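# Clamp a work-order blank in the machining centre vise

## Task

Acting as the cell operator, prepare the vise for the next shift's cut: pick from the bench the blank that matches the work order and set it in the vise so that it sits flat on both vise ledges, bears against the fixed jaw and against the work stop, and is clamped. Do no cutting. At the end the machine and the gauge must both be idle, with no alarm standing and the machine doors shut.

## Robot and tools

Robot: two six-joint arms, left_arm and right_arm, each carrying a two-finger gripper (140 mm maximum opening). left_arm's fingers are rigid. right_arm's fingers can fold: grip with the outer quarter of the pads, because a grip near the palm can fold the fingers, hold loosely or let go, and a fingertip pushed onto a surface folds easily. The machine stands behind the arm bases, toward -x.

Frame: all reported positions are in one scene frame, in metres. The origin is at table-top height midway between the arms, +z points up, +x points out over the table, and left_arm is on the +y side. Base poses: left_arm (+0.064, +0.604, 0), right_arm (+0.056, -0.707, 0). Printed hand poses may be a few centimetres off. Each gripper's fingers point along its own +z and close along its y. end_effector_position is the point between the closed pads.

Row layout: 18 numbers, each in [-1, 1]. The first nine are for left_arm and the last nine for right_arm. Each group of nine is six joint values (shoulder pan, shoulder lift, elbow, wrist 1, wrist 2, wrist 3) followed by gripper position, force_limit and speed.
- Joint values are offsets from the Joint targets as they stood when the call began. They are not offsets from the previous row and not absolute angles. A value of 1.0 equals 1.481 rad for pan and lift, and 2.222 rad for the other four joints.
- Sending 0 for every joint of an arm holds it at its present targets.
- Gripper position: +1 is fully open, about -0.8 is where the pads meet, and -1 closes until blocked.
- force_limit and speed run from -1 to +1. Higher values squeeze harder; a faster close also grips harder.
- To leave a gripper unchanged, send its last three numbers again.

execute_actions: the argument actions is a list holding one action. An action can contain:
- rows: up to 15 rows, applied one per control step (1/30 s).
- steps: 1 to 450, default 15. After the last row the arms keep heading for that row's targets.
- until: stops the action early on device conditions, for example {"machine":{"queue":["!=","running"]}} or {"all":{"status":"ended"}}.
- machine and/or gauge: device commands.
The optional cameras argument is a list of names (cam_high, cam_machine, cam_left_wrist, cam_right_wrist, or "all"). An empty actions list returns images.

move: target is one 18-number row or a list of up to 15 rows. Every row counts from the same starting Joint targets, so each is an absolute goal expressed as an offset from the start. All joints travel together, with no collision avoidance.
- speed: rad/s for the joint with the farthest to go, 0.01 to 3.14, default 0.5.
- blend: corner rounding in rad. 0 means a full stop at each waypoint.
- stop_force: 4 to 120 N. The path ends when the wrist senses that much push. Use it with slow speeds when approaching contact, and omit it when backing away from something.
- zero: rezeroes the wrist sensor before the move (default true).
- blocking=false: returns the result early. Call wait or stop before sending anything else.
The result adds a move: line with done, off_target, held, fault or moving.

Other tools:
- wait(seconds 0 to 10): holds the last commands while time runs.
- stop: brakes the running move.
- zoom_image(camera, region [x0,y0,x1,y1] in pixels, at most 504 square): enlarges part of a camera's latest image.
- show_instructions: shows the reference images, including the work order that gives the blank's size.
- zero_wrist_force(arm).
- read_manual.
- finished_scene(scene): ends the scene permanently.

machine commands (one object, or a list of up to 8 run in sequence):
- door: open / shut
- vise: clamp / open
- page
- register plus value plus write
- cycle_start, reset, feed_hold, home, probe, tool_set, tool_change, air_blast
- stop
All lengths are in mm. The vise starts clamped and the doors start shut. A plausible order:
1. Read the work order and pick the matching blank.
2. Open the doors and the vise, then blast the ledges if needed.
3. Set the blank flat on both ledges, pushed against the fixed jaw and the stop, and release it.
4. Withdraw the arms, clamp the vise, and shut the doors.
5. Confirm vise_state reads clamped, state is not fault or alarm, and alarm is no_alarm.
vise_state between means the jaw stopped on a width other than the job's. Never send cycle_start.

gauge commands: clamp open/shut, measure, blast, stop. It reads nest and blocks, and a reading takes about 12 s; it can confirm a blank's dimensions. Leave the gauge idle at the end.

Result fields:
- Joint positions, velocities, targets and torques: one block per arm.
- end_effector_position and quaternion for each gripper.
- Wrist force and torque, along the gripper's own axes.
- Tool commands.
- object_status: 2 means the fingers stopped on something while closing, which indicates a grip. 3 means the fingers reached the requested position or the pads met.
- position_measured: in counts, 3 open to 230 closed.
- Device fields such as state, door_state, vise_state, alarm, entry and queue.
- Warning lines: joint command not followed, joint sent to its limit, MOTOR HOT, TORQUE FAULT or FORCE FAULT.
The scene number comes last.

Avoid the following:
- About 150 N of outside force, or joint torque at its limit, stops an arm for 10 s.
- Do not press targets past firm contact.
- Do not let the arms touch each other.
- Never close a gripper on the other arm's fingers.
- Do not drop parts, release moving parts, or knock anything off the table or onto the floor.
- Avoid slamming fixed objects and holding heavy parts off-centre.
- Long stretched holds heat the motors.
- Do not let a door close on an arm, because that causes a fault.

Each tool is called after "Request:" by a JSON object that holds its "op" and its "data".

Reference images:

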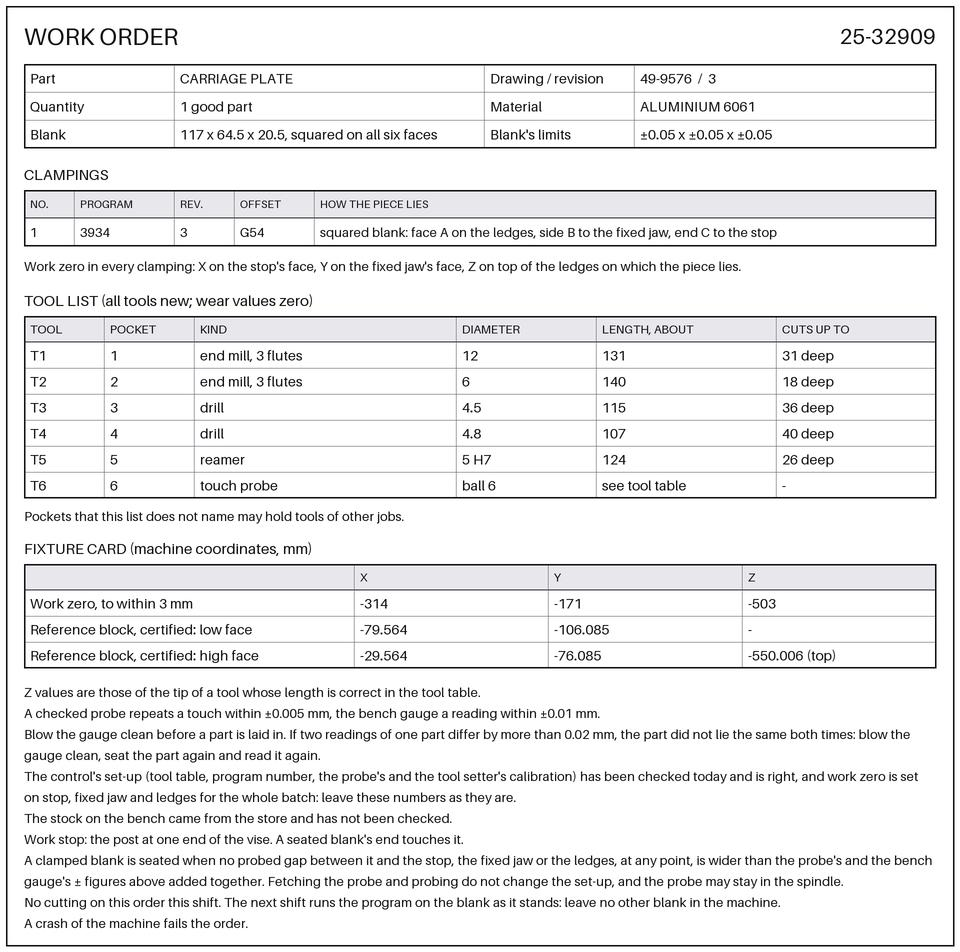

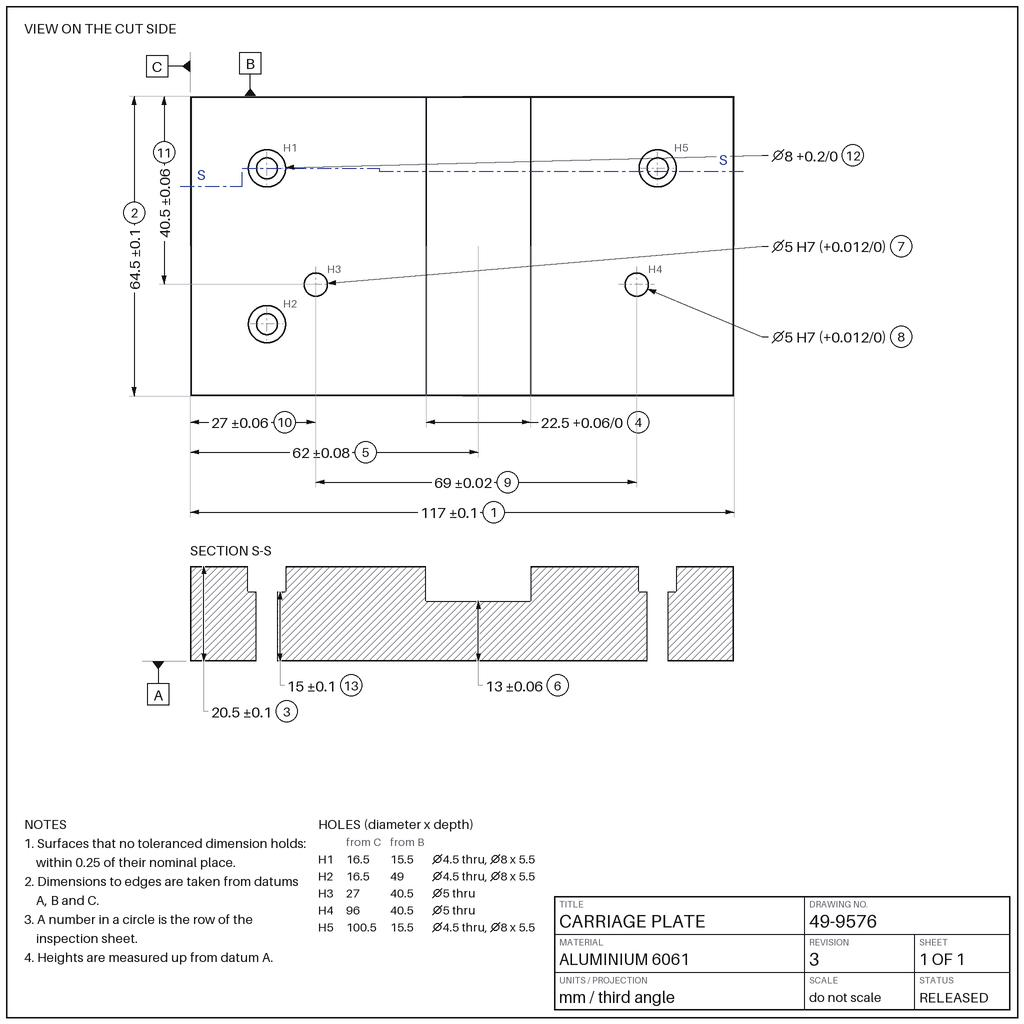

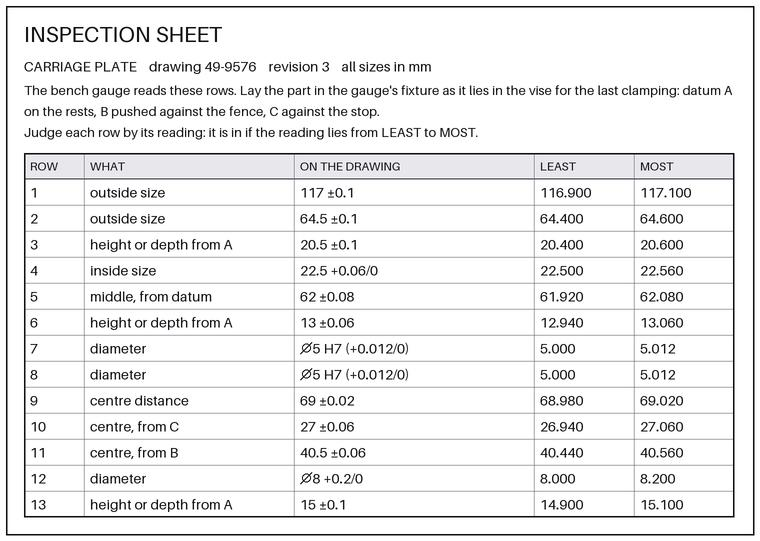

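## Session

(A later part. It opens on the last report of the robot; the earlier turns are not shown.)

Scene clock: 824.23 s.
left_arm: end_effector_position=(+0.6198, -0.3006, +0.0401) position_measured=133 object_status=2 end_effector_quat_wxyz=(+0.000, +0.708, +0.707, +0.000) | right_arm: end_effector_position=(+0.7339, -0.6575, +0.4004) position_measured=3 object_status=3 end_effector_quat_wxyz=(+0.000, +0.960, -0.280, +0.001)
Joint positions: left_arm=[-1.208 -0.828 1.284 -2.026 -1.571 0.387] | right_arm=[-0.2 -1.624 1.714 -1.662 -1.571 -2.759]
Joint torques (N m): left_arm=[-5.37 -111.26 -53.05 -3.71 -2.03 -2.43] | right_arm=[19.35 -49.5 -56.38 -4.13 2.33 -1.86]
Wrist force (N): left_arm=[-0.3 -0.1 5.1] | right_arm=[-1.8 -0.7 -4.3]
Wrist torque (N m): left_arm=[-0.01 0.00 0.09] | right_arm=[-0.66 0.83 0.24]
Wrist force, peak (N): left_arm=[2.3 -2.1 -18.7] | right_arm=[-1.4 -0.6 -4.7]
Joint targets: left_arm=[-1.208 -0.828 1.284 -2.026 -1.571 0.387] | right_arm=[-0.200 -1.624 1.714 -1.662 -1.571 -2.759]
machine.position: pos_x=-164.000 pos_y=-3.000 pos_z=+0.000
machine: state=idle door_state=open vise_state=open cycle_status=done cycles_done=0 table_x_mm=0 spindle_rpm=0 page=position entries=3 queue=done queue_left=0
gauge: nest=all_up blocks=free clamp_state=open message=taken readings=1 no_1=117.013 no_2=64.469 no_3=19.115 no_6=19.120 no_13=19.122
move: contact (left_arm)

Request:
{"op": "move", "data": {"target": [0,0.00094,0.00061,-0.00124,0,0,-1,-0.5,-1,0,0,0,0,0,0,1,1,1], "speed": 0.01, "stop_force": 6}}

Request:
{"op": "execute_actions", "data": {"actions": [{"rows":[[0,0,0,0,0,0,0.25,0,-1,0,0,0,0,0,0,1,1,1]],"steps":30}], "cameras": ["cam_left_wrist"]}}

Scene clock: 834.40 s.
left_arm: end_effector_position=(+0.6198, -0.3006, +0.0395) position_measured=133 object_status=2 end_effector_quat_wxyz=(+0.000, +0.708, +0.707, +0.000) | right_arm: end_effector_position=(+0.7339, -0.6575, +0.4004) position_measured=3 object_status=3 end_effector_quat_wxyz=(+0.000, +0.960, -0.280, +0.001)
Joint positions: left_arm=[-1.208 -0.828 1.284 -2.027 -1.571 0.387] | right_arm=[-0.2 -1.624 1.714 -1.662 -1.571 -2.759]
Joint torques (N m): left_arm=[8.44 -100.53 -49.43 -3.63 -1.94 -1.09] | right_arm=[19.28 -49.9 -56.55 -4.74 1.95 -1.64]
Wrist force (N): left_arm=[2.7 -1.9 -3.7] | right_arm=[-1.7 -0.9 -4.2]
Wrist torque (N m): left_arm=[-0.19 -0.01 0.07] | right_arm=[-0.69 0.79 0.24]
Wrist force, peak (N): left_arm=[4.0 -3.3 -7.7] | right_arm=[-1.8 -0.9 -4.6]
Joint targets: left_arm=[-1.208 -0.828 1.284 -2.027 -1.571 0.387] | right_arm=[-0.200 -1.624 1.714 -1.662 -1.571 -2.759]
machine.position: pos_x=-164.000 pos_y=-3.000 pos_z=+0.000
machine: state=idle door_state=open vise_state=open cycle_status=done cycles_done=0 table_x_mm=0 spindle_rpm=0 page=position entries=3 queue=done queue_left=0
gauge: nest=all_up blocks=free clamp_state=open message=taken readings=1 no_1=117.013 no_2=64.469 no_3=19.115 no_6=19.120 no_13=19.122
move: contact (left_arm)

Scene clock: 835.60 s.
left_arm: end_effector_position=(+0.6198, -0.3006, +0.0395) position_measured=98 object_status=3 end_effector_quat_wxyz=(+0.000, +0.708, +0.707, +0.000) | right_arm: end_effector_position=(+0.7339, -0.6575, +0.4004) position_measured=3 object_status=3 end_effector_quat_wxyz=(+0.000, +0.960, -0.280, +0.001)
Joint positions: left_arm=[-1.208 -0.828 1.284 -2.027 -1.571 0.387] | right_arm=[-0.2 -1.624 1.714 -1.662 -1.571 -2.759]
Joint torques (N m): left_arm=[8.42 -102.77 -50.27 -4.94 -2.05 -1.05] | right_arm=[17.78 -50.54 -55.65 -4.46 1.98 -2.13]
Wrist force (N): left_arm=[-0.5 -0.5 1.2] | right_arm=[-1.6 -0.7 -4.5]
Wrist torque (N m): left_arm=[-0.10 0.03 0.09] | right_arm=[-0.65 0.78 0.24]
Wrist force, peak (N): left_arm=[2.4 -1.8 -4.0] | right_arm=[-1.7 -0.8 -4.5]
Joint targets: left_arm=[-1.208 -0.828 1.284 -2.027 -1.571 0.387] | right_arm=[-0.200 -1.624 1.714 -1.662 -1.571 -2.759]
machine.position: pos_x=-164.000 pos_y=-3.000 pos_z=+0.000
machine: state=idle door_state=open vise_state=open cycle_status=done cycles_done=0 table_x_mm=0 spindle_rpm=0 page=position entries=3 queue=done queue_left=0
gauge: nest=all_up blocks=free clamp_state=open message=taken readings=1 no_1=117.013 no_2=64.469 no_3=19.115 no_6=19.120 no_13=19.122
Images, in order (width x height): cam_left_wrist 672x504.

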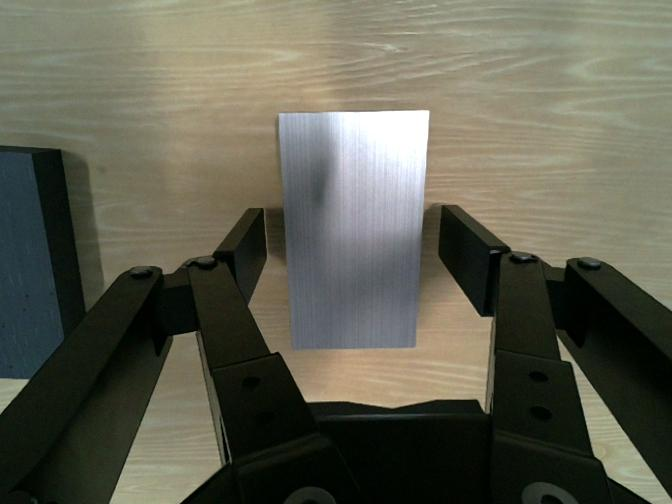

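Request:
{"op": "move", "data": {"target": [[0,-0.04798,-0.03754,0.06961,0,0,0.25,0,-1,0,0,0,0,0,0,1,1,1],[-0.24071,-0.24115,0.08146,0.07937,0,-0.16044,0.25,0,-1,0,0,0,0,0,0,1,1,1]], "speed": [0.2,0.5], "blend": [0.03,0], "cameras": ["cam_left_wrist"]}}

Scene clock: 841.73 s.
left_arm: end_effector_position=(+0.2650, -0.2899, +0.2497) position_measured=98 object_status=3 end_effector_quat_wxyz=(+0.000, +0.708, +0.707, +0.000) | right_arm: end_effector_position=(+0.7339, -0.6575, +0.4004) position_measured=3 object_status=3 end_effector_quat_wxyz=(+0.000, +0.960, -0.280, +0.001)
Joint positions: left_arm=[-1.565 -1.185 1.465 -1.851 -1.571 0.031] | right_arm=[-0.2 -1.624 1.714 -1.662 -1.571 -2.759]
Joint torques (N m): left_arm=[-6.56 -85.45 -39.25 -3.37 -1.92 -2.79] | right_arm=[17.27 -48.17 -55.89 -4.2 2.16 -1.63]
Wrist force (N): left_arm=[-0.5 -0.5 1.1] | right_arm=[-1.7 -0.8 -4.5]
Wrist torque (N m): left_arm=[-0.10 0.04 0.08] | right_arm=[-0.68 0.79 0.24]
Wrist force, peak (N): left_arm=[0.3 -5.3 -0.5] | right_arm=[-1.8 -0.9 -4.6]
Joint targets: left_arm=[-1.565 -1.185 1.465 -1.851 -1.571 0.030] | right_arm=[-0.200 -1.624 1.714 -1.662 -1.571 -2.759]
machine.position: pos_x=-164.000 pos_y=-3.000 pos_z=+0.000
machine: state=idle door_state=open vise_state=open cycle_status=done cycles_done=0 table_x_mm=0 spindle_rpm=0 page=position entries=3 queue=done queue_left=0
gauge: nest=all_up blocks=free clamp_state=open message=taken readings=1 no_1=117.013 no_2=64.469 no_3=19.115 no_6=19.120 no_13=19.122
move: done
Images, in order (width x height): cam_left_wrist 672x504.

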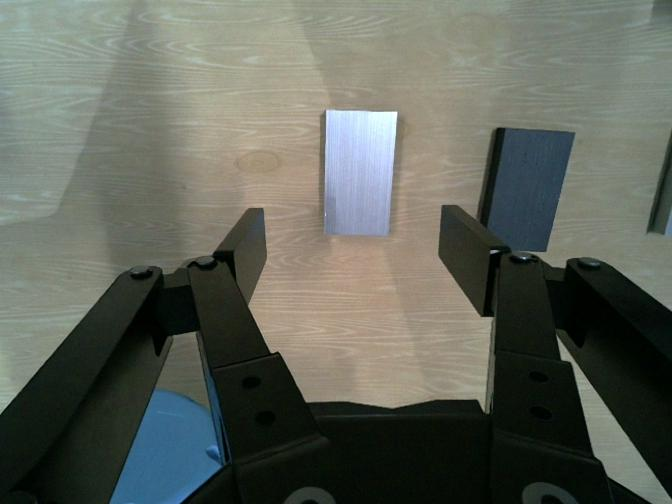

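Request:
{"op": "move", "data": {"target": [[0.00956,0.0719,0.05664,-0.10456,0,0.01987,0.25,0,-1,0,0,0,0,0,0,1,1,1],[0.00956,0.10568,0.07386,-0.14429,0,0.01987,0.25,0,-1,0,0,0,0,0,0,1,1,1]], "speed": [0.3,0.08], "stop_force": 12, "cameras": ["cam_left_wrist"]}}

Scene clock: 857.73 s.
left_arm: end_effector_position=(+0.2777, -0.2948, +0.0418) position_measured=98 object_status=3 end_effector_quat_wxyz=(+0.000, +0.718, +0.696, +0.000) | right_arm: end_effector_position=(+0.7339, -0.6575, +0.4004) position_measured=3 object_status=3 end_effector_quat_wxyz=(+0.000, +0.960, -0.280, +0.001)
Joint positions: left_arm=[-1.551 -1.029 1.629 -2.172 -1.571 0.075] | right_arm=[-0.2 -1.624 1.714 -1.662 -1.571 -2.759]
Joint torques (N m): left_arm=[13.05 -74.11 -33.05 -7.31 -2.08 2.63] | right_arm=[18.35 -50.02 -55.34 -4.4 1.66 -1.78]
Wrist force (N): left_arm=[-0.7 -0.1 1.0] | right_arm=[-1.4 -0.7 -4.4]
Wrist torque (N m): left_arm=[0.00 0.09 -0.08] | right_arm=[-0.66 0.73 0.24]
Wrist force, peak (N): left_arm=[-0.5 -0.4 3.0] | right_arm=[-1.6 -0.9 -4.7]
Joint targets: left_arm=[-1.551 -1.029 1.629 -2.172 -1.571 0.075] | right_arm=[-0.200 -1.624 1.714 -1.662 -1.571 -2.759]
machine.position: pos_x=-164.000 pos_y=-3.000 pos_z=+0.000
machine: state=idle door_state=open vise_state=open cycle_status=done cycles_done=0 table_x_mm=0 spindle_rpm=0 page=position entries=3 queue=done queue_left=0
gauge: nest=all_up blocks=free clamp_state=open message=taken readings=1 no_1=117.013 no_2=64.469 no_3=19.115 no_6=19.120 no_13=19.122
move: done
Images, in order (width x height): cam_left_wrist 672x504.

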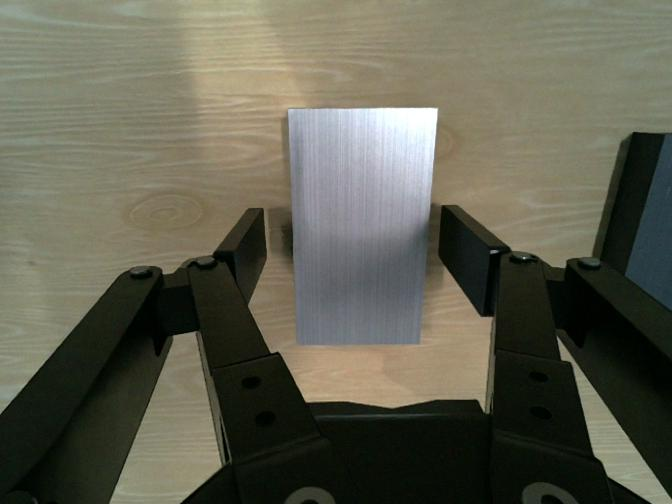

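Request:
{"op": "execute_actions", "data": {"actions": [{"rows":[[0,0,0,0,0,0,-1,0,-1,0,0,0,0,0,0,1,1,1]],"steps":50}], "cameras": ["cam_left_wrist"]}}

Scene clock: 863.23 s.
left_arm: end_effector_position=(+0.2777, -0.2948, +0.0418) position_measured=135 object_status=2 end_effector_quat_wxyz=(+0.000, +0.718, +0.696, +0.000) | right_arm: end_effector_position=(+0.7339, -0.6575, +0.4004) position_measured=3 object_status=3 end_effector_quat_wxyz=(+0.000, +0.960, -0.280, +0.001)
Joint positions: left_arm=[-1.551 -1.029 1.629 -2.172 -1.571 0.075] | right_arm=[-0.2 -1.624 1.714 -1.662 -1.571 -2.759]
Joint torques (N m): left_arm=[-4.04 -73.84 -33.6 -4.83 -2.1 2.58] | right_arm=[15.27 -49.79 -56.32 -4.57 2.1 -1.9]
Wrist force (N): left_arm=[8.9 -1.9 -19.1] | right_arm=[-1.5 -0.7 -4.3]
Wrist torque (N m): left_arm=[0.11 0.43 -0.08] | right_arm=[-0.66 0.74 0.24]
Wrist force, peak (N): left_arm=[9.2 -1.8 -19.4] | right_arm=[-1.8 -0.7 -4.7]
Joint targets: left_arm=[-1.551 -1.029 1.629 -2.172 -1.571 0.075] | right_arm=[-0.200 -1.624 1.714 -1.662 -1.571 -2.759]
machine.position: pos_x=-164.000 pos_y=-3.000 pos_z=+0.000
machine: state=idle door_state=open vise_state=open cycle_status=done cycles_done=0 table_x_mm=0 spindle_rpm=0 page=position entries=3 queue=done queue_left=0
gauge: nest=all_up blocks=free clamp_state=open message=taken readings=1 no_1=117.013 no_2=64.469 no_3=19.115 no_6=19.120 no_13=19.122
Images, in order (width x height): cam_left_wrist 672x504.

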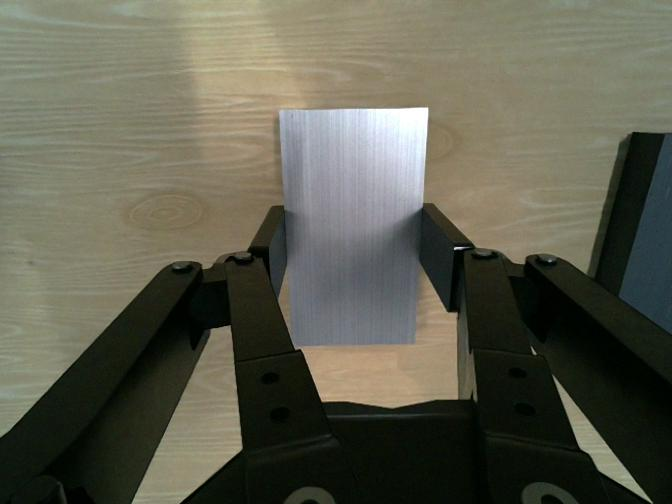

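Request:
{"op": "move", "data": {"target": [[0,-0.09716,-0.08192,0.14667,0,0,-1,0,-1,0,0,0,0,0,0,1,1,1],[0.32542,-0.18201,0.02055,0.10076,0,0.2034,-1,0,-1,0,0,0,0,0,0,1,1,1],[0.32542,-0.13818,0.05973,0.03238,0,0.2034,-1,0,-1,0,0,0,0,0,0,1,1,1]], "speed": [0.25,0.5,0.2], "blend": [0.04,0.03,0], "cameras": ["cam_left_wrist"]}}

Scene clock: 878.40 s.
left_arm: end_effector_position=(+0.6244, -0.0145, +0.1301) position_measured=135 object_status=2 end_effector_quat_wxyz=(+0.000, +0.707, +0.707, +0.000) | right_arm: end_effector_position=(+0.7339, -0.6575, +0.4004) position_measured=3 object_status=3 end_effector_quat_wxyz=(+0.000, +0.960, -0.280, +0.001)
Joint positions: left_arm=[-1.069 -1.233 1.762 -2.099 -1.571 0.526] | right_arm=[-0.2 -1.624 1.714 -1.662 -1.571 -2.759]
Joint torques (N m): left_arm=[12.67 -63.72 -37.68 -7.75 -2.3 2.71] | right_arm=[18.79 -50.91 -54.23 -4.1 2.21 -2.24]
Wrist force (N): left_arm=[-0.2 -0.2 5.2] | right_arm=[-1.6 -0.7 -4.4]
Wrist torque (N m): left_arm=[-0.03 0.00 -0.03] | right_arm=[-0.65 0.77 0.24]
Wrist force, peak (N): left_arm=[9.1 -1.6 -19.4] | right_arm=[-1.6 -0.8 -4.7]
Joint targets: left_arm=[-1.069 -1.233 1.762 -2.100 -1.571 0.526] | right_arm=[-0.200 -1.624 1.714 -1.662 -1.571 -2.759]
machine.position: pos_x=-164.000 pos_y=-3.000 pos_z=+0.000
machine: state=idle door_state=open vise_state=open cycle_status=done cycles_done=0 table_x_mm=0 spindle_rpm=0 page=position entries=3 queue=done queue_left=0
gauge: nest=all_up blocks=free clamp_state=open message=taken readings=1 no_1=117.013 no_2=64.469 no_3=19.115 no_6=19.120 no_13=19.122
move: done
Images, in order (width x height): cam_left_wrist 672x504.

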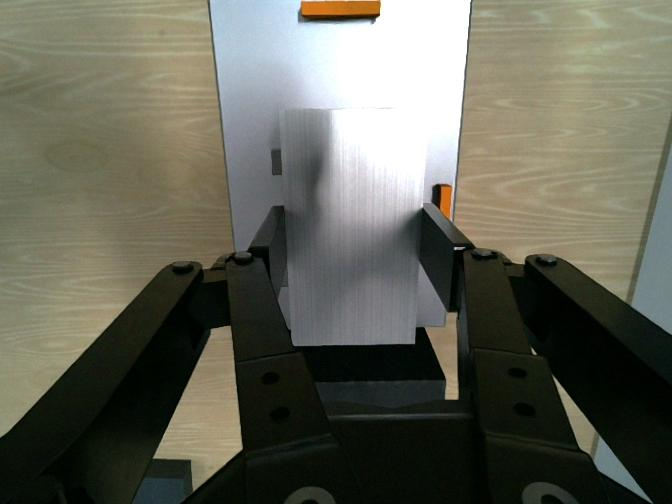

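Request:
{"op": "move", "data": {"target": [0,0.03045,0.0174,-0.0377,0,0,-1,0,-1,0,0,0,0,0,0,1,1,1], "speed": 0.025, "stop_force": 6}}

Request:
{"op": "execute_actions", "data": {"actions": [{"rows":[[0,0,0,0,0,0,0.1,0,-1,0,0,0,0,0,0,1,1,1]],"steps":30}], "cameras": ["cam_left_wrist"]}}

Scene clock: 885.33 s.
left_arm: end_effector_position=(+0.6246, -0.0148, +0.0918) position_measured=135 object_status=2 end_effector_quat_wxyz=(+0.000, +0.707, +0.707, +0.000) | right_arm: end_effector_position=(+0.7339, -0.6575, +0.4004) position_measured=3 object_status=3 end_effector_quat_wxyz=(+0.000, +0.960, -0.280, +0.001)
Joint positions: left_arm=[-1.069 -1.199 1.792 -2.163 -1.571 0.526] | right_arm=[-0.2 -1.624 1.714 -1.662 -1.571 -2.759]
Joint torques (N m): left_arm=[10.29 -80.76 -48.76 -4.15 -2.16 2.56] | right_arm=[19.04 -50.28 -54.61 -4.35 1.99 -2.03]
Wrist force (N): left_arm=[-0.9 -0.1 4.8] | right_arm=[-1.7 -0.8 -4.3]
Wrist torque (N m): left_arm=[-0.06 0.11 -0.05] | right_arm=[-0.68 0.79 0.24]
Wrist force, peak (N): left_arm=[9.8 -8.5 -27.9] | right_arm=[-1.6 -0.7 -4.7]
Joint targets: left_arm=[-1.069 -1.199 1.792 -2.163 -1.571 0.526] | right_arm=[-0.200 -1.624 1.714 -1.662 -1.571 -2.759]
machine.position: pos_x=-164.000 pos_y=-3.000 pos_z=+0.000
machine: state=idle door_state=open vise_state=open cycle_status=done cycles_done=0 table_x_mm=0 spindle_rpm=0 page=position entries=3 queue=done queue_left=0
gauge: nest=some_down blocks=free clamp_state=open message=taken readings=1 no_1=117.013 no_2=64.469 no_3=19.115 no_6=19.120 no_13=19.122
move: contact (left_arm); left_arm: the wrist 1 is farthest, 0.021 rad from its target

Scene clock: 886.53 s.
left_arm: end_effector_position=(+0.6246, -0.0148, +0.0919) position_measured=117 object_status=3 end_effector_quat_wxyz=(+0.000, +0.707, +0.707, +0.000) | right_arm: end_effector_position=(+0.7339, -0.6575, +0.4004) position_measured=3 object_status=3 end_effector_quat_wxyz=(+0.000, +0.960, -0.280, +0.001)
Joint positions: left_arm=[-1.069 -1.199 1.791 -2.163 -1.571 0.526] | right_arm=[-0.2 -1.624 1.714 -1.662 -1.571 -2.759]
Joint torques (N m): left_arm=[8.34 -69.77 -40.35 -6.46 -2.11 2.41] | right_arm=[16.73 -47.29 -53.51 -4.3 2.12 -2.14]
Wrist force (N): left_arm=[-0.4 -0.2 1.0] | right_arm=[-1.2 -0.7 -4.4]
Wrist torque (N m): left_arm=[-0.04 0.05 -0.06] | right_arm=[-0.66 0.67 0.23]
Wrist force, peak (N): left_arm=[-0.7 0.2 4.9] | right_arm=[-1.5 -0.9 -4.7]
Joint targets: left_arm=[-1.069 -1.199 1.792 -2.163 -1.571 0.526] | right_arm=[-0.200 -1.624 1.714 -1.662 -1.571 -2.759]
machine.position: pos_x=-164.000 pos_y=-3.000 pos_z=+0.000
machine: state=idle door_state=open vise_state=open cycle_status=done cycles_done=0 table_x_mm=0 spindle_rpm=0 page=position entries=3 queue=done queue_left=0
gauge: nest=some_down blocks=free clamp_state=open message=taken readings=1 no_1=117.013 no_2=64.469 no_3=19.115 no_6=19.120 no_13=19.122
Images, in order (width x height): cam_left_wrist 672x504.

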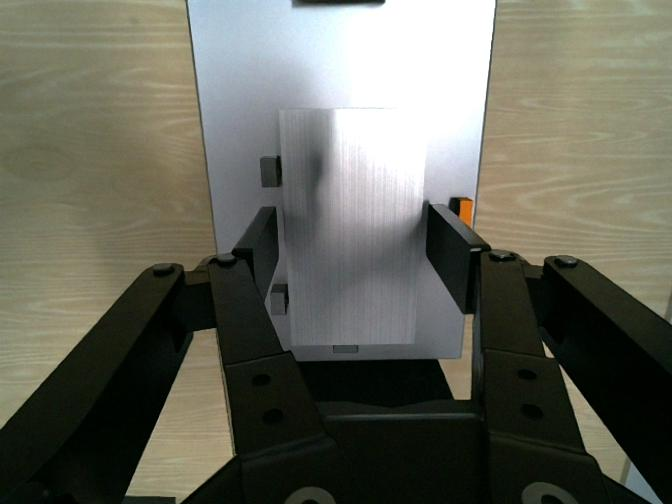

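Lift, clamp, measure.

Request:
{"op": "move", "data": {"target": [0,-0.0231,-0.0136,0.0289,0,0,0.1,0,-1,0,0,0,0,0,0,1,1,1], "speed": 0.1}}

Request:
{"op": "execute_actions", "data": {"actions": [{"gauge":{"clamp":"shut"},"steps":150,"until":{"gauge":{"clamp_state":"shut"}}}]}}

Request:
{"op": "execute_actions", "data": {"actions": [{"gauge":{"measure":true},"steps":420,"until":{"gauge":{"readings":[">=",2]}}}], "cameras": ["cam_left_wrist"]}}

Scene clock: 891.10 s.
left_arm: end_effector_position=(+0.6246, -0.0148, +0.1302) position_measured=117 object_status=3 end_effector_quat_wxyz=(+0.000, +0.707, +0.707, +0.000) | right_arm: end_effector_position=(+0.7339, -0.6575, +0.4004) position_measured=3 object_status=3 end_effector_quat_wxyz=(+0.000, +0.960, -0.280, +0.001)
Joint positions: left_arm=[-1.069 -1.233 1.761 -2.099 -1.571 0.526] | right_arm=[-0.2 -1.624 1.714 -1.662 -1.571 -2.759]
Joint torques (N m): left_arm=[-1.54 -78.23 -49.51 -3.07 -2.18 2] | right_arm=[20.22 -49.11 -55.23 -4.22 2.1 -2.53]
Wrist force (N): left_arm=[-0.4 -0.1 1.1] | right_arm=[-1.6 -0.7 -4.3]
Wrist torque (N m): left_arm=[-0.02 0.05 -0.03] | right_arm=[-0.66 0.77 0.23]
Wrist force, peak (N): left_arm=[-0.1 -0.4 2.1] | right_arm=[-1.6 -0.8 -4.7]
Joint targets: left_arm=[-1.069 -1.233 1.761 -2.099 -1.571 0.526] | right_arm=[-0.200 -1.624 1.714 -1.662 -1.571 -2.759]
machine.position: pos_x=-164.000 pos_y=-3.000 pos_z=+0.000
machine: state=idle door_state=open vise_state=open cycle_status=done cycles_done=0 table_x_mm=0 spindle_rpm=0 page=position entries=3 queue=done queue_left=0
gauge: nest=some_down blocks=free clamp_state=open message=taken readings=1 no_1=117.013 no_2=64.469 no_3=19.115 no_6=19.120 no_13=19.122
move: done

Scene clock: 894.53 s.
left_arm: end_effector_position=(+0.6246, -0.0148, +0.1303) position_measured=117 object_status=3 end_effector_quat_wxyz=(+0.000, +0.707, +0.707, +0.000) | right_arm: end_effector_position=(+0.7339, -0.6575, +0.4004) position_measured=3 object_status=3 end_effector_quat_wxyz=(+0.000, +0.960, -0.280, +0.001)
Joint positions: left_arm=[-1.069 -1.233 1.761 -2.099 -1.571 0.526] | right_arm=[-0.2 -1.624 1.714 -1.662 -1.571 -2.759]
Joint torques (N m): left_arm=[-5.14 -77.5 -49.45 -3.04 -1.94 1.61] | right_arm=[18.1 -49.42 -53.8 -4.25 1.92 -1.79]
Wrist force (N): left_arm=[-0.1 -0.6 1.0] | right_arm=[-1.5 -0.8 -4.5]
Wrist torque (N m): left_arm=[-0.11 -0.01 -0.03] | right_arm=[-0.67 0.74 0.24]
Wrist force, peak (N): left_arm=[-0.1 -0.3 1.6] | right_arm=[-1.6 -0.7 -4.6]
Joint targets: left_arm=[-1.069 -1.233 1.761 -2.099 -1.571 0.526] | right_arm=[-0.200 -1.624 1.714 -1.662 -1.571 -2.759]
Tool commands: left_gripper/position=+0.1 left_gripper/force_limit=+0.0 left_gripper/speed=-1.0 right_gripper/position=+1.0 right_gripper/force_limit=+1.0 right_gripper/speed=+1.0
machine.position: pos_x=-164.000 pos_y=-3.000 pos_z=+0.000
machine: state=idle door_state=open vise_state=open cycle_status=done cycles_done=0 table_x_mm=0 spindle_rpm=0 page=position entries=3 queue=done queue_left=0
gauge: nest=all_down blocks=all clamp_state=shut message=taken readings=1 no_1=117.013 no_2=64.469 no_3=19.115 no_6=19.120 no_13=19.122

Scene clock: 906.73 s.
left_arm: end_effector_position=(+0.6246, -0.0148, +0.1303) position_measured=117 object_status=3 end_effector_quat_wxyz=(+0.000, +0.707, +0.707, +0.000) | right_arm: end_effector_position=(+0.7339, -0.6575, +0.4004) position_measured=3 object_status=3 end_effector_quat_wxyz=(+0.000, +0.960, -0.280, +0.001)
Joint positions: left_arm=[-1.069 -1.233 1.761 -2.099 -1.571 0.526] | right_arm=[-0.2 -1.624 1.714 -1.662 -1.571 -2.759]
Joint torques (N m): left_arm=[-4.48 -77.58 -48.84 -3.37 -1.87 0.85] | right_arm=[19.39 -46.26 -53.12 -4.55 1.93 -2.03]
Wrist force (N): left_arm=[0.0 0.0 1.1] | right_arm=[-1.6 -0.8 -4.3]
Wrist torque (N m): left_arm=[0.00 -0.04 -0.04] | right_arm=[-0.67 0.77 0.24]
Wrist force, peak (N): left_arm=[-0.2 -0.1 1.6] | right_arm=[-1.6 -0.9 -4.7]
Joint targets: left_arm=[-1.069 -1.233 1.761 -2.099 -1.571 0.526] | right_arm=[-0.200 -1.624 1.714 -1.662 -1.571 -2.759]
Tool commands: left_gripper/position=+0.1 left_gripper/force_limit=+0.0 left_gripper/speed=-1.0 right_gripper/position=+1.0 right_gripper/force_limit=+1.0 right_gripper/speed=+1.0
machine.position: pos_x=-164.000 pos_y=-3.000 pos_z=+0.000
machine: state=idle door_state=open vise_state=open cycle_status=done cycles_done=0 table_x_mm=0 spindle_rpm=0 page=position entries=3 queue=done queue_left=0
gauge: nest=all_down blocks=all clamp_state=shut message=taken readings=2 no_1=117.002 no_2=64.478 no_3=20.510 no_6=20.509 no_13=20.506
Images, in order (width x height): cam_left_wrist 672x504.

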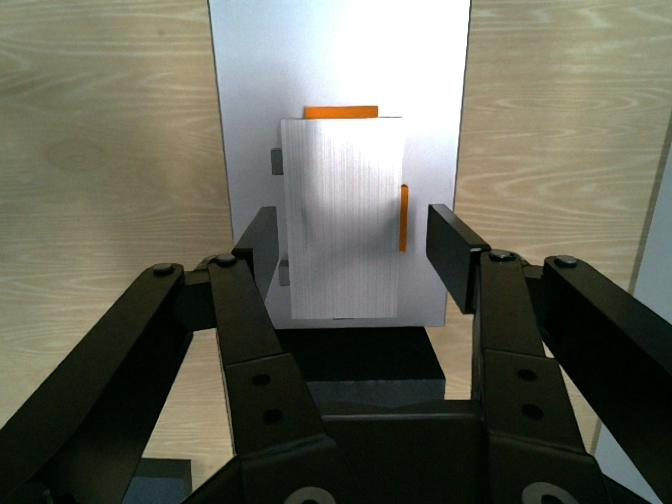

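Request:
{"op": "execute_actions", "data": {"actions": [{"gauge":{"clamp":"open"},"steps":120,"until":{"gauge":{"clamp_state":"open"}}}]}}

Request:
{"op": "move", "data": {"target": [[-0.00439,0.0004,-0.0004,0.0001,0,-0.00293,0.1,0,-1,0,0,0,0,0,0,1,1,1],[-0.00439,0.02292,0.01302,-0.02829,0,-0.00293,0.1,0,-1,0,0,0,0,0,0,1,1,1]], "speed": 0.04, "stop_force": 10}}

Request:
{"op": "execute_actions", "data": {"actions": [{"rows":[[0,0,0,0,0,0,-1,0.2,-1,0,0,0,0,0,0,1,1,1]],"steps":45}], "cameras": ["cam_left_wrist"]}}

Scene clock: 923.63 s.
left_arm: end_effector_position=(+0.6246, -0.0148, +0.1303) position_measured=117 object_status=3 end_effector_quat_wxyz=(+0.000, +0.707, +0.707, +0.000) | right_arm: end_effector_position=(+0.7339, -0.6575, +0.4004) position_measured=3 object_status=3 end_effector_quat_wxyz=(+0.000, +0.960, -0.280, +0.001)
Joint positions: left_arm=[-1.069 -1.233 1.761 -2.099 -1.571 0.526] | right_arm=[-0.2 -1.624 1.714 -1.662 -1.571 -2.759]
Joint torques (N m): left_arm=[-3.08 -77.23 -49.21 -3.19 -1.63 -0.2] | right_arm=[15.7 -49.27 -52.83 -4.32 2.02 -2.24]
Wrist force (N): left_arm=[-0.3 -0.2 1.1] | right_arm=[-1.4 -0.7 -4.3]
Wrist torque (N m): left_arm=[-0.02 0.02 -0.03] | right_arm=[-0.66 0.73 0.24]
Wrist force, peak (N): left_arm=[-0.2 -0.4 1.7] | right_arm=[-1.9 -1.0 -4.7]
Joint targets: left_arm=[-1.069 -1.233 1.761 -2.099 -1.571 0.526] | right_arm=[-0.200 -1.624 1.714 -1.662 -1.571 -2.759]
Tool commands: left_gripper/position=+0.1 left_gripper/force_limit=+0.0 left_gripper/speed=-1.0 right_gripper/position=+1.0 right_gripper/force_limit=+1.0 right_gripper/speed=+1.0
machine.position: pos_x=-164.000 pos_y=-3.000 pos_z=+0.000
machine: state=idle door_state=open vise_state=open cycle_status=done cycles_done=0 table_x_mm=0 spindle_rpm=0 page=position entries=3 queue=done queue_left=0
gauge: nest=all_down blocks=all clamp_state=open message=taken readings=2 no_1=117.002 no_2=64.478 no_3=20.510 no_6=20.509 no_13=20.506

Scene clock: 926.40 s.
left_arm: end_effector_position=(+0.6208, -0.0188, +0.0927) position_measured=117 object_status=3 end_effector_quat_wxyz=(+0.000, +0.707, +0.707, +0.000) | right_arm: end_effector_position=(+0.7339, -0.6575, +0.4004) position_measured=3 object_status=3 end_effector_quat_wxyz=(+0.000, +0.960, -0.280, +0.001)
Joint positions: left_arm=[-1.075 -1.199 1.79 -2.162 -1.571 0.52] | right_arm=[-0.2 -1.624 1.714 -1.662 -1.571 -2.759]
Joint torques (N m): left_arm=[-9.68 -60.88 -33.93 -7.38 -1.69 -2.75] | right_arm=[17.76 -50.45 -53.6 -4.33 1.7 -2.01]
Wrist force (N): left_arm=[-0.6 -0.2 1.3] | right_arm=[-1.6 -0.8 -4.3]
Wrist torque (N m): left_arm=[-0.04 0.09 0.12] | right_arm=[-0.69 0.76 0.24]
Wrist force, peak (N): left_arm=[-0.3 0.1 1.8] | right_arm=[-1.7 -0.9 -4.6]
Joint targets: left_arm=[-1.075 -1.199 1.790 -2.162 -1.571 0.520] | right_arm=[-0.200 -1.624 1.714 -1.662 -1.571 -2.759]
machine.position: pos_x=-164.000 pos_y=-3.000 pos_z=+0.000
machine: state=idle door_state=open vise_state=open cycle_status=done cycles_done=0 table_x_mm=0 spindle_rpm=0 page=position entries=3 queue=done queue_left=0
gauge: nest=all_down blocks=all clamp_state=open message=taken readings=2 no_1=117.002 no_2=64.478 no_3=20.510 no_6=20.509 no_13=20.506
move: done

Scene clock: 928.10 s.
left_arm: end_effector_position=(+0.6208, -0.0188, +0.0927) position_measured=135 object_status=2 end_effector_quat_wxyz=(+0.000, +0.707, +0.707, +0.000) | right_arm: end_effector_position=(+0.7339, -0.6575, +0.4004) position_measured=3 object_status=3 end_effector_quat_wxyz=(+0.000, +0.960, -0.280, +0.001)
Joint positions: left_arm=[-1.075 -1.199 1.79 -2.162 -1.571 0.52] | right_arm=[-0.2 -1.624 1.714 -1.662 -1.571 -2.759]
Joint torques (N m): left_arm=[-7.37 -60.75 -34.14 -7.19 -1.41 -1.53] | right_arm=[15.22 -49.54 -53.29 -4.38 1.74 -1.77]
Wrist force (N): left_arm=[9.1 -8.5 -24.2] | right_arm=[-1.4 -0.8 -4.2]
Wrist torque (N m): left_arm=[0.60 0.39 -0.15] | right_arm=[-0.67 0.72 0.24]
Wrist force, peak (N): left_arm=[9.3 -8.8 -24.2] | right_arm=[-1.6 -0.7 -4.6]
Joint targets: left_arm=[-1.075 -1.199 1.790 -2.162 -1.571 0.520] | right_arm=[-0.200 -1.624 1.714 -1.662 -1.571 -2.759]
machine.position: pos_x=-164.000 pos_y=-3.000 pos_z=+0.000
machine: state=idle door_state=open vise_state=open cycle_status=done cycles_done=0 table_x_mm=0 spindle_rpm=0 page=position entries=3 queue=done queue_left=0
gauge: nest=all_down blocks=all clamp_state=open message=taken readings=2 no_1=117.002 no_2=64.478 no_3=20.510 no_6=20.509 no_13=20.506
Images, in order (width x height): cam_left_wrist 672x504.

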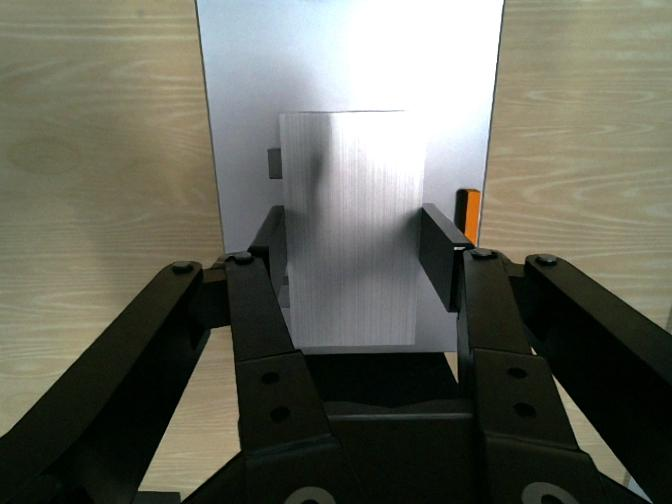

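Request:
{"op": "move", "data": {"target": [[0.00439,-0.0668,-0.05205,0.09657,0,0.00293,-1,0.2,-1,0,0,0,0,0,0,1,1,1],[-0.50557,-0.35209,-0.03462,0.26929,0,-0.33697,-1,0.2,-1,0,0,0,0,0,0,1,1,1]], "speed": [0.15,0.7], "blend": [0.03,0]}}

Request:
{"op": "move", "data": {"target": [-0.54675,0.53488,-0.32114,-0.03536,0,-0.36442,-1,0.2,-1,0,0,0,0,0,0,1,1,1], "speed": 0.6, "cameras": ["cam_left_wrist","cam_machine"]}}

Scene clock: 956.27 s.
left_arm: end_effector_position=(+0.0974, -0.0196, +0.4502) position_measured=135 object_status=2 end_effector_quat_wxyz=(+0.000, +0.708, +0.707, +0.000) | right_arm: end_effector_position=(+0.7339, -0.6575, +0.4004) position_measured=3 object_status=3 end_effector_quat_wxyz=(+0.000, +0.960, -0.280, +0.001)
Joint positions: left_arm=[-1.824 -1.721 1.713 -1.564 -1.571 -0.229] | right_arm=[-0.2 -1.624 1.714 -1.662 -1.571 -2.759]
Joint torques (N m): left_arm=[-10.66 -46.79 -43.88 -3.66 -1.02 -2.65] | right_arm=[18.12 -52.36 -52.79 -3.86 2.13 -2.05]
Wrist force (N): left_arm=[-0.7 0.3 5.0] | right_arm=[-1.6 -0.6 -4.4]
Wrist torque (N m): left_arm=[0.07 0.12 0.10] | right_arm=[-0.64 0.77 0.24]
Wrist force, peak (N): left_arm=[9.4 -8.9 -24.2] | right_arm=[-1.7 -0.7 -4.8]
Joint targets: left_arm=[-1.824 -1.721 1.713 -1.563 -1.571 -0.229] | right_arm=[-0.200 -1.624 1.714 -1.662 -1.571 -2.759]
machine.position: pos_x=-164.000 pos_y=-3.000 pos_z=+0.000
machine: state=idle door_state=open vise_state=open cycle_status=done cycles_done=0 table_x_mm=0 spindle_rpm=0 page=position entries=3 queue=done queue_left=0
gauge: nest=all_up blocks=free clamp_state=open message=taken readings=2 no_1=117.002 no_2=64.478 no_3=20.510 no_6=20.509 no_13=20.506
move: done

Scene clock: 958.33 s.
left_arm: end_effector_position=(-0.7585, -0.0813, +0.2903) position_measured=135 object_status=2 end_effector_quat_wxyz=(+0.000, +0.708, +0.707, +0.000) | right_arm: end_effector_position=(+0.7339, -0.6575, +0.4004) position_measured=3 object_status=3 end_effector_quat_wxyz=(+0.000, +0.960, -0.280, +0.001)
Joint positions: left_arm=[-2.634 -0.929 1 -1.642 -1.571 -1.038] | right_arm=[-0.2 -1.624 1.714 -1.662 -1.571 -2.759]
Joint torques (N m): left_arm=[-11.75 -90.58 -57.9 -8.09 -1.02 -2.79] | right_arm=[16.43 -50.68 -52.44 -4.63 1.89 -1.97]
Wrist force (N): left_arm=[-0.6 -0.3 5.3] | right_arm=[-1.3 -0.6 -4.3]
Wrist torque (N m): left_arm=[-0.09 0.05 0.13] | right_arm=[-0.63 0.70 0.24]
Wrist force, peak (N): left_arm=[2.4 -7.9 7.9] | right_arm=[-1.5 -1.0 -4.7]
Joint targets: left_arm=[-2.634 -0.929 1.000 -1.642 -1.571 -1.039] | right_arm=[-0.200 -1.624 1.714 -1.662 -1.571 -2.759]
machine.position: pos_x=-164.000 pos_y=-3.000 pos_z=+0.000
machine: state=idle door_state=open vise_state=open cycle_status=done cycles_done=0 table_x_mm=0 spindle_rpm=0 page=position entries=3 queue=done queue_left=0
gauge: nest=all_up blocks=free clamp_state=open message=taken readings=2 no_1=117.002 no_2=64.478 no_3=20.510 no_6=20.509 no_13=20.506
move: done
Images, in order (width x height): cam_machine 672x504, cam_left_wrist 672x504.

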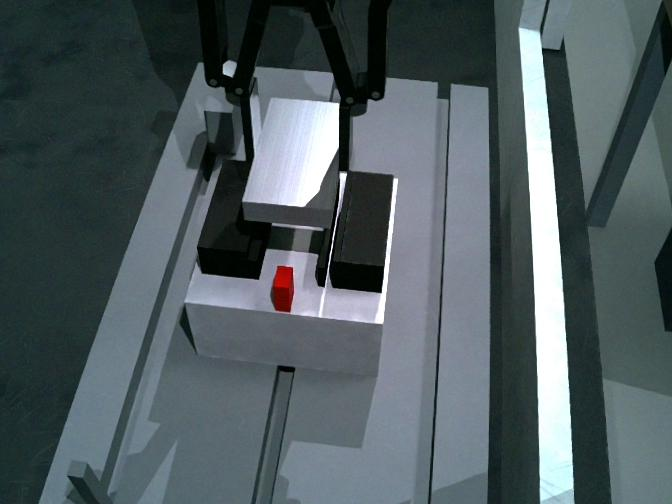

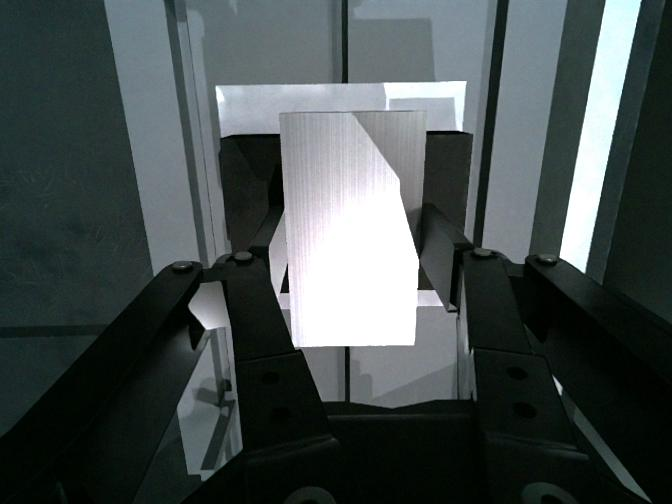

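Request:
{"op": "zoom_image", "data": {"camera": "cam_machine", "region": [190, 160, 400, 310]}}

Scaled by 2.400.

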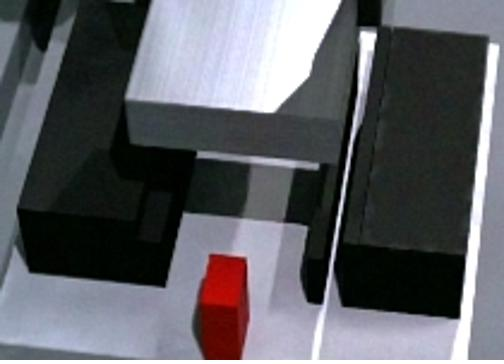

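Request:
{"op": "zoom_image", "data": {"camera": "cam_machine", "region": [225, 210, 285, 290]}}

Scaled by 6.300.

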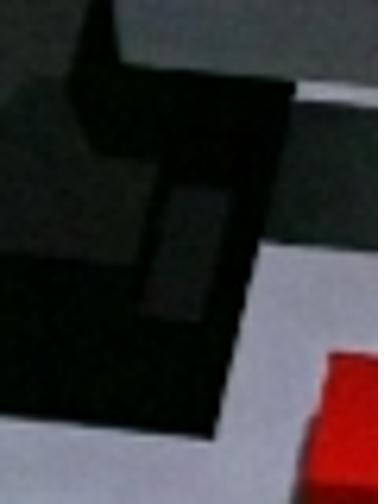

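Request:
{"op": "move", "data": {"target": [[0,0.00658,0.03,-0.03438,0,0,-1,0.2,-1,0,0,0,0,0,0,1,1,1],[0,0.00895,0.03695,-0.04292,0,0,-1,0.2,-1,0,0,0,0,0,0,1,1,1]], "speed": [0.06,0.015], "stop_force": 7, "cameras": ["cam_left_wrist","cam_machine"]}}

Request:
{"op": "zoom_image", "data": {"camera": "cam_machine", "region": [190, 160, 400, 310]}}

Scene clock: 986.77 s.
left_arm: end_effector_position=(-0.7590, -0.0811, +0.2392) position_measured=135 object_status=2 end_effector_quat_wxyz=(+0.000, +0.708, +0.707, +0.000) | right_arm: end_effector_position=(+0.7339, -0.6575, +0.4004) position_measured=3 object_status=3 end_effector_quat_wxyz=(+0.000, +0.960, -0.280, +0.001)
Joint positions: left_arm=[-2.634 -0.918 1.071 -1.725 -1.571 -1.039] | right_arm=[-0.2 -1.624 1.714 -1.662 -1.571 -2.759]
Joint torques (N m): left_arm=[-9.9 -94.81 -53.6 -3.02 -0.75 -2.28] | right_arm=[19.17 -47.32 -51.79 -4.55 1.95 -2.22]
Wrist force (N): left_arm=[-0.5 0.2 -1.6] | right_arm=[-1.8 -0.7 -4.0]
Wrist torque (N m): left_arm=[0.05 0.29 0.18] | right_arm=[-0.65 0.80 0.24]
Wrist force, peak (N): left_arm=[3.4 7.5 -16.3] | right_arm=[-1.9 -0.7 -4.7]
Joint targets: left_arm=[-2.634 -0.918 1.071 -1.725 -1.571 -1.039] | right_arm=[-0.200 -1.624 1.714 -1.662 -1.571 -2.759]
machine.position: pos_x=-164.000 pos_y=-3.000 pos_z=+0.000
machine: state=idle door_state=open vise_state=open cycle_status=done cycles_done=0 table_x_mm=0 spindle_rpm=0 page=position entries=3 queue=done queue_left=0
gauge: nest=all_up blocks=free clamp_state=open message=taken readings=2 no_1=117.002 no_2=64.478 no_3=20.510 no_6=20.509 no_13=20.506
move: contact (left_arm); path passed 1 of 2 targets; left_arm: the wrist 1 is farthest, 0.013 rad from its target
Images, in order (width x height): cam_machine 672x504, cam_left_wrist 672x504.

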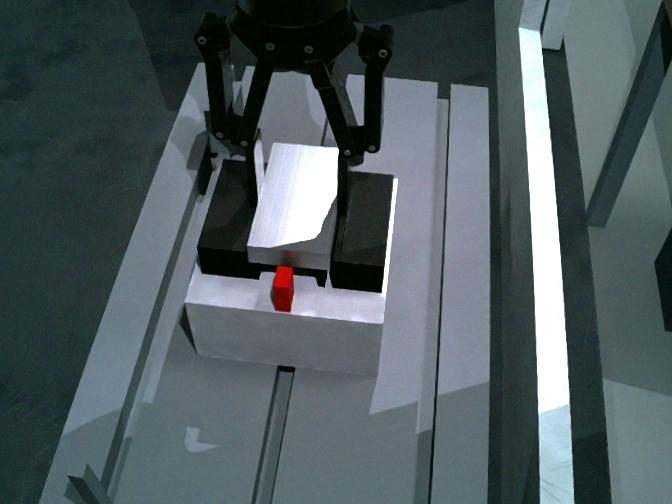

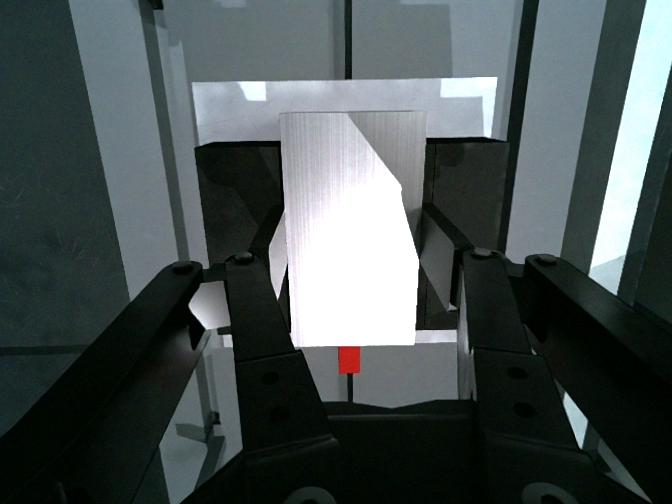

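Scaled by 2.400.

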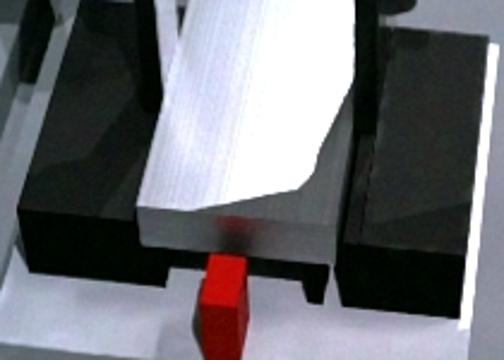

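Request:
{"op": "move", "data": {"target": [0,0.0005,0.0018,-0.0022,0,0,-1,0.2,-1,0,0,0,0,0,0,1,1,1], "speed": 0.01, "stop_force": 12}}

Scene clock: 1015.60 s.
left_arm: end_effector_position=(-0.7590, -0.0811, +0.2391) position_measured=135 object_status=2 end_effector_quat_wxyz=(+0.000, +0.708, +0.707, +0.000) | right_arm: end_effector_position=(+0.7339, -0.6575, +0.4004) position_measured=3 object_status=3 end_effector_quat_wxyz=(+0.000, +0.960, -0.280, +0.001)
Joint positions: left_arm=[-2.634 -0.918 1.072 -1.725 -1.571 -1.039] | right_arm=[-0.2 -1.624 1.714 -1.662 -1.571 -2.759]
Joint torques (N m): left_arm=[-9.56 -85.57 -50.31 -4.55 -0.2 -2.06] | right_arm=[18.68 -50.13 -52.06 -4.5 1.67 -2.09]
Wrist force (N): left_arm=[2.9 6.1 -10.0] | right_arm=[-1.6 -0.9 -4.3]
Wrist torque (N m): left_arm=[0.10 0.46 0.19] | right_arm=[-0.70 0.78 0.24]
Wrist force, peak (N): left_arm=[5.3 10.2 -19.2] | right_arm=[-1.6 -1.1 -4.8]
Joint targets: left_arm=[-2.634 -0.918 1.072 -1.725 -1.571 -1.039] | right_arm=[-0.200 -1.624 1.714 -1.662 -1.571 -2.759]
machine.position: pos_x=-164.000 pos_y=-3.000 pos_z=+0.000
machine: state=idle door_state=open vise_state=open cycle_status=done cycles_done=0 table_x_mm=0 spindle_rpm=0 page=position entries=3 queue=done queue_left=0
gauge: nest=all_up blocks=free clamp_state=open message=taken readings=2 no_1=117.002 no_2=64.478 no_3=20.510 no_6=20.509 no_13=20.506
move: contact (left_arm)

Request:
{"op": "execute_actions", "data": {"actions": [], "cameras": ["cam_left_wrist","cam_machine"]}}

Request:
{"op": "zoom_image", "data": {"camera": "cam_left_wrist", "region": [250, 90, 450, 210]}}

Request:
{"op": "zoom_image", "data": {"camera": "cam_machine", "region": [230, 215, 350, 305]}}

Scene clock: 1029.90 s.
left_arm: end_effector_position=(-0.7590, -0.0811, +0.2391) position_measured=135 object_status=2 end_effector_quat_wxyz=(+0.000, +0.708, +0.707, +0.000) | right_arm: end_effector_position=(+0.7339, -0.6575, +0.4004) position_measured=3 object_status=3 end_effector_quat_wxyz=(+0.000, +0.960, -0.280, +0.001)
Joint positions: left_arm=[-2.634 -0.918 1.072 -1.725 -1.571 -1.039] | right_arm=[-0.2 -1.624 1.714 -1.662 -1.571 -2.759]
Joint velocities: within noise
Joint torques (N m): left_arm=[-10.62 -87.47 -46.38 -6.86 -0.33 -1.81] | right_arm=[17.06 -48.96 -52.29 -4.65 2.1 -2.41]
Wrist force (N): left_arm=[3.0 5.8 -10.0] | right_arm=[-1.7 -0.8 -4.5]
Wrist torque (N m): left_arm=[0.04 0.33 0.21] | right_arm=[-0.67 0.79 0.24]
Wrist force, peak (N): left_arm=[2.7 6.3 -10.4] | right_arm=[-1.7 -0.9 -4.6]
Joint targets: left_arm=[-2.634 -0.918 1.072 -1.725 -1.571 -1.039] | right_arm=[-0.200 -1.624 1.714 -1.662 -1.571 -2.759]
Tool commands: left_gripper/position=-1.0 left_gripper/force_limit=+0.2 left_gripper/speed=-1.0 right_gripper/position=+1.0 right_gripper/force_limit=+1.0 right_gripper/speed=+1.0
machine.position: pos_x=-164.000 pos_y=-3.000 pos_z=+0.000
machine: state=idle door_state=open vise_state=open cycle_status=done cycles_done=0 table_x_mm=0 spindle_rpm=0 page=position entries=3 queue=done queue_left=0
gauge: nest=all_up blocks=free clamp_state=open message=taken readings=2 no_1=117.002 no_2=64.478 no_3=20.510 no_6=20.509 no_13=20.506
Images, in order (width x height): cam_machine 672x504, cam_left_wrist 672x504.

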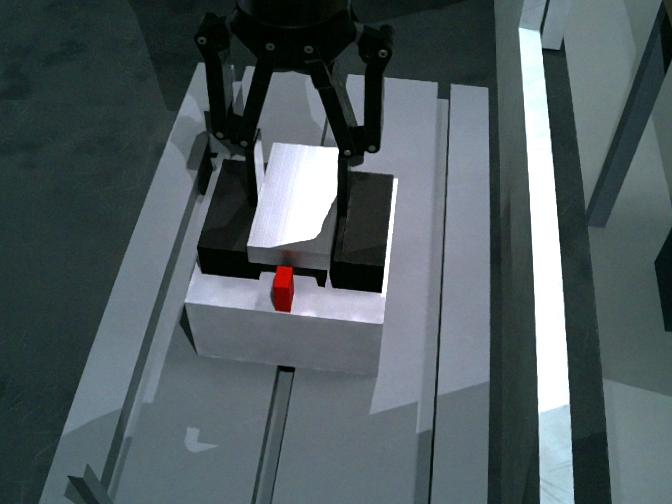

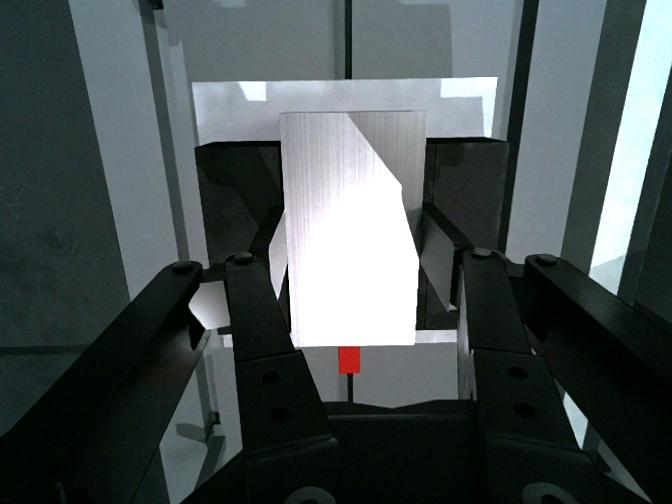

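Scaled by 2.520.

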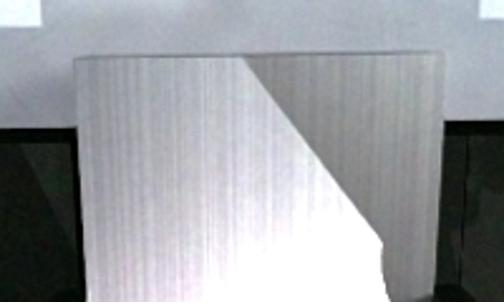

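Scaled by 4.200.

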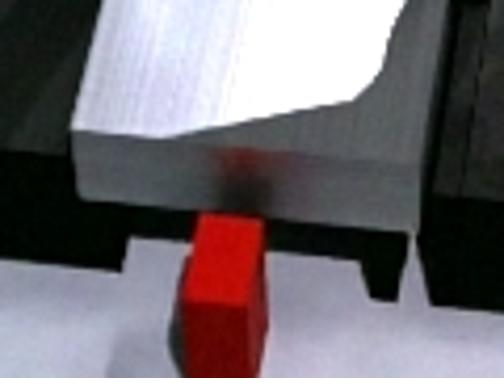

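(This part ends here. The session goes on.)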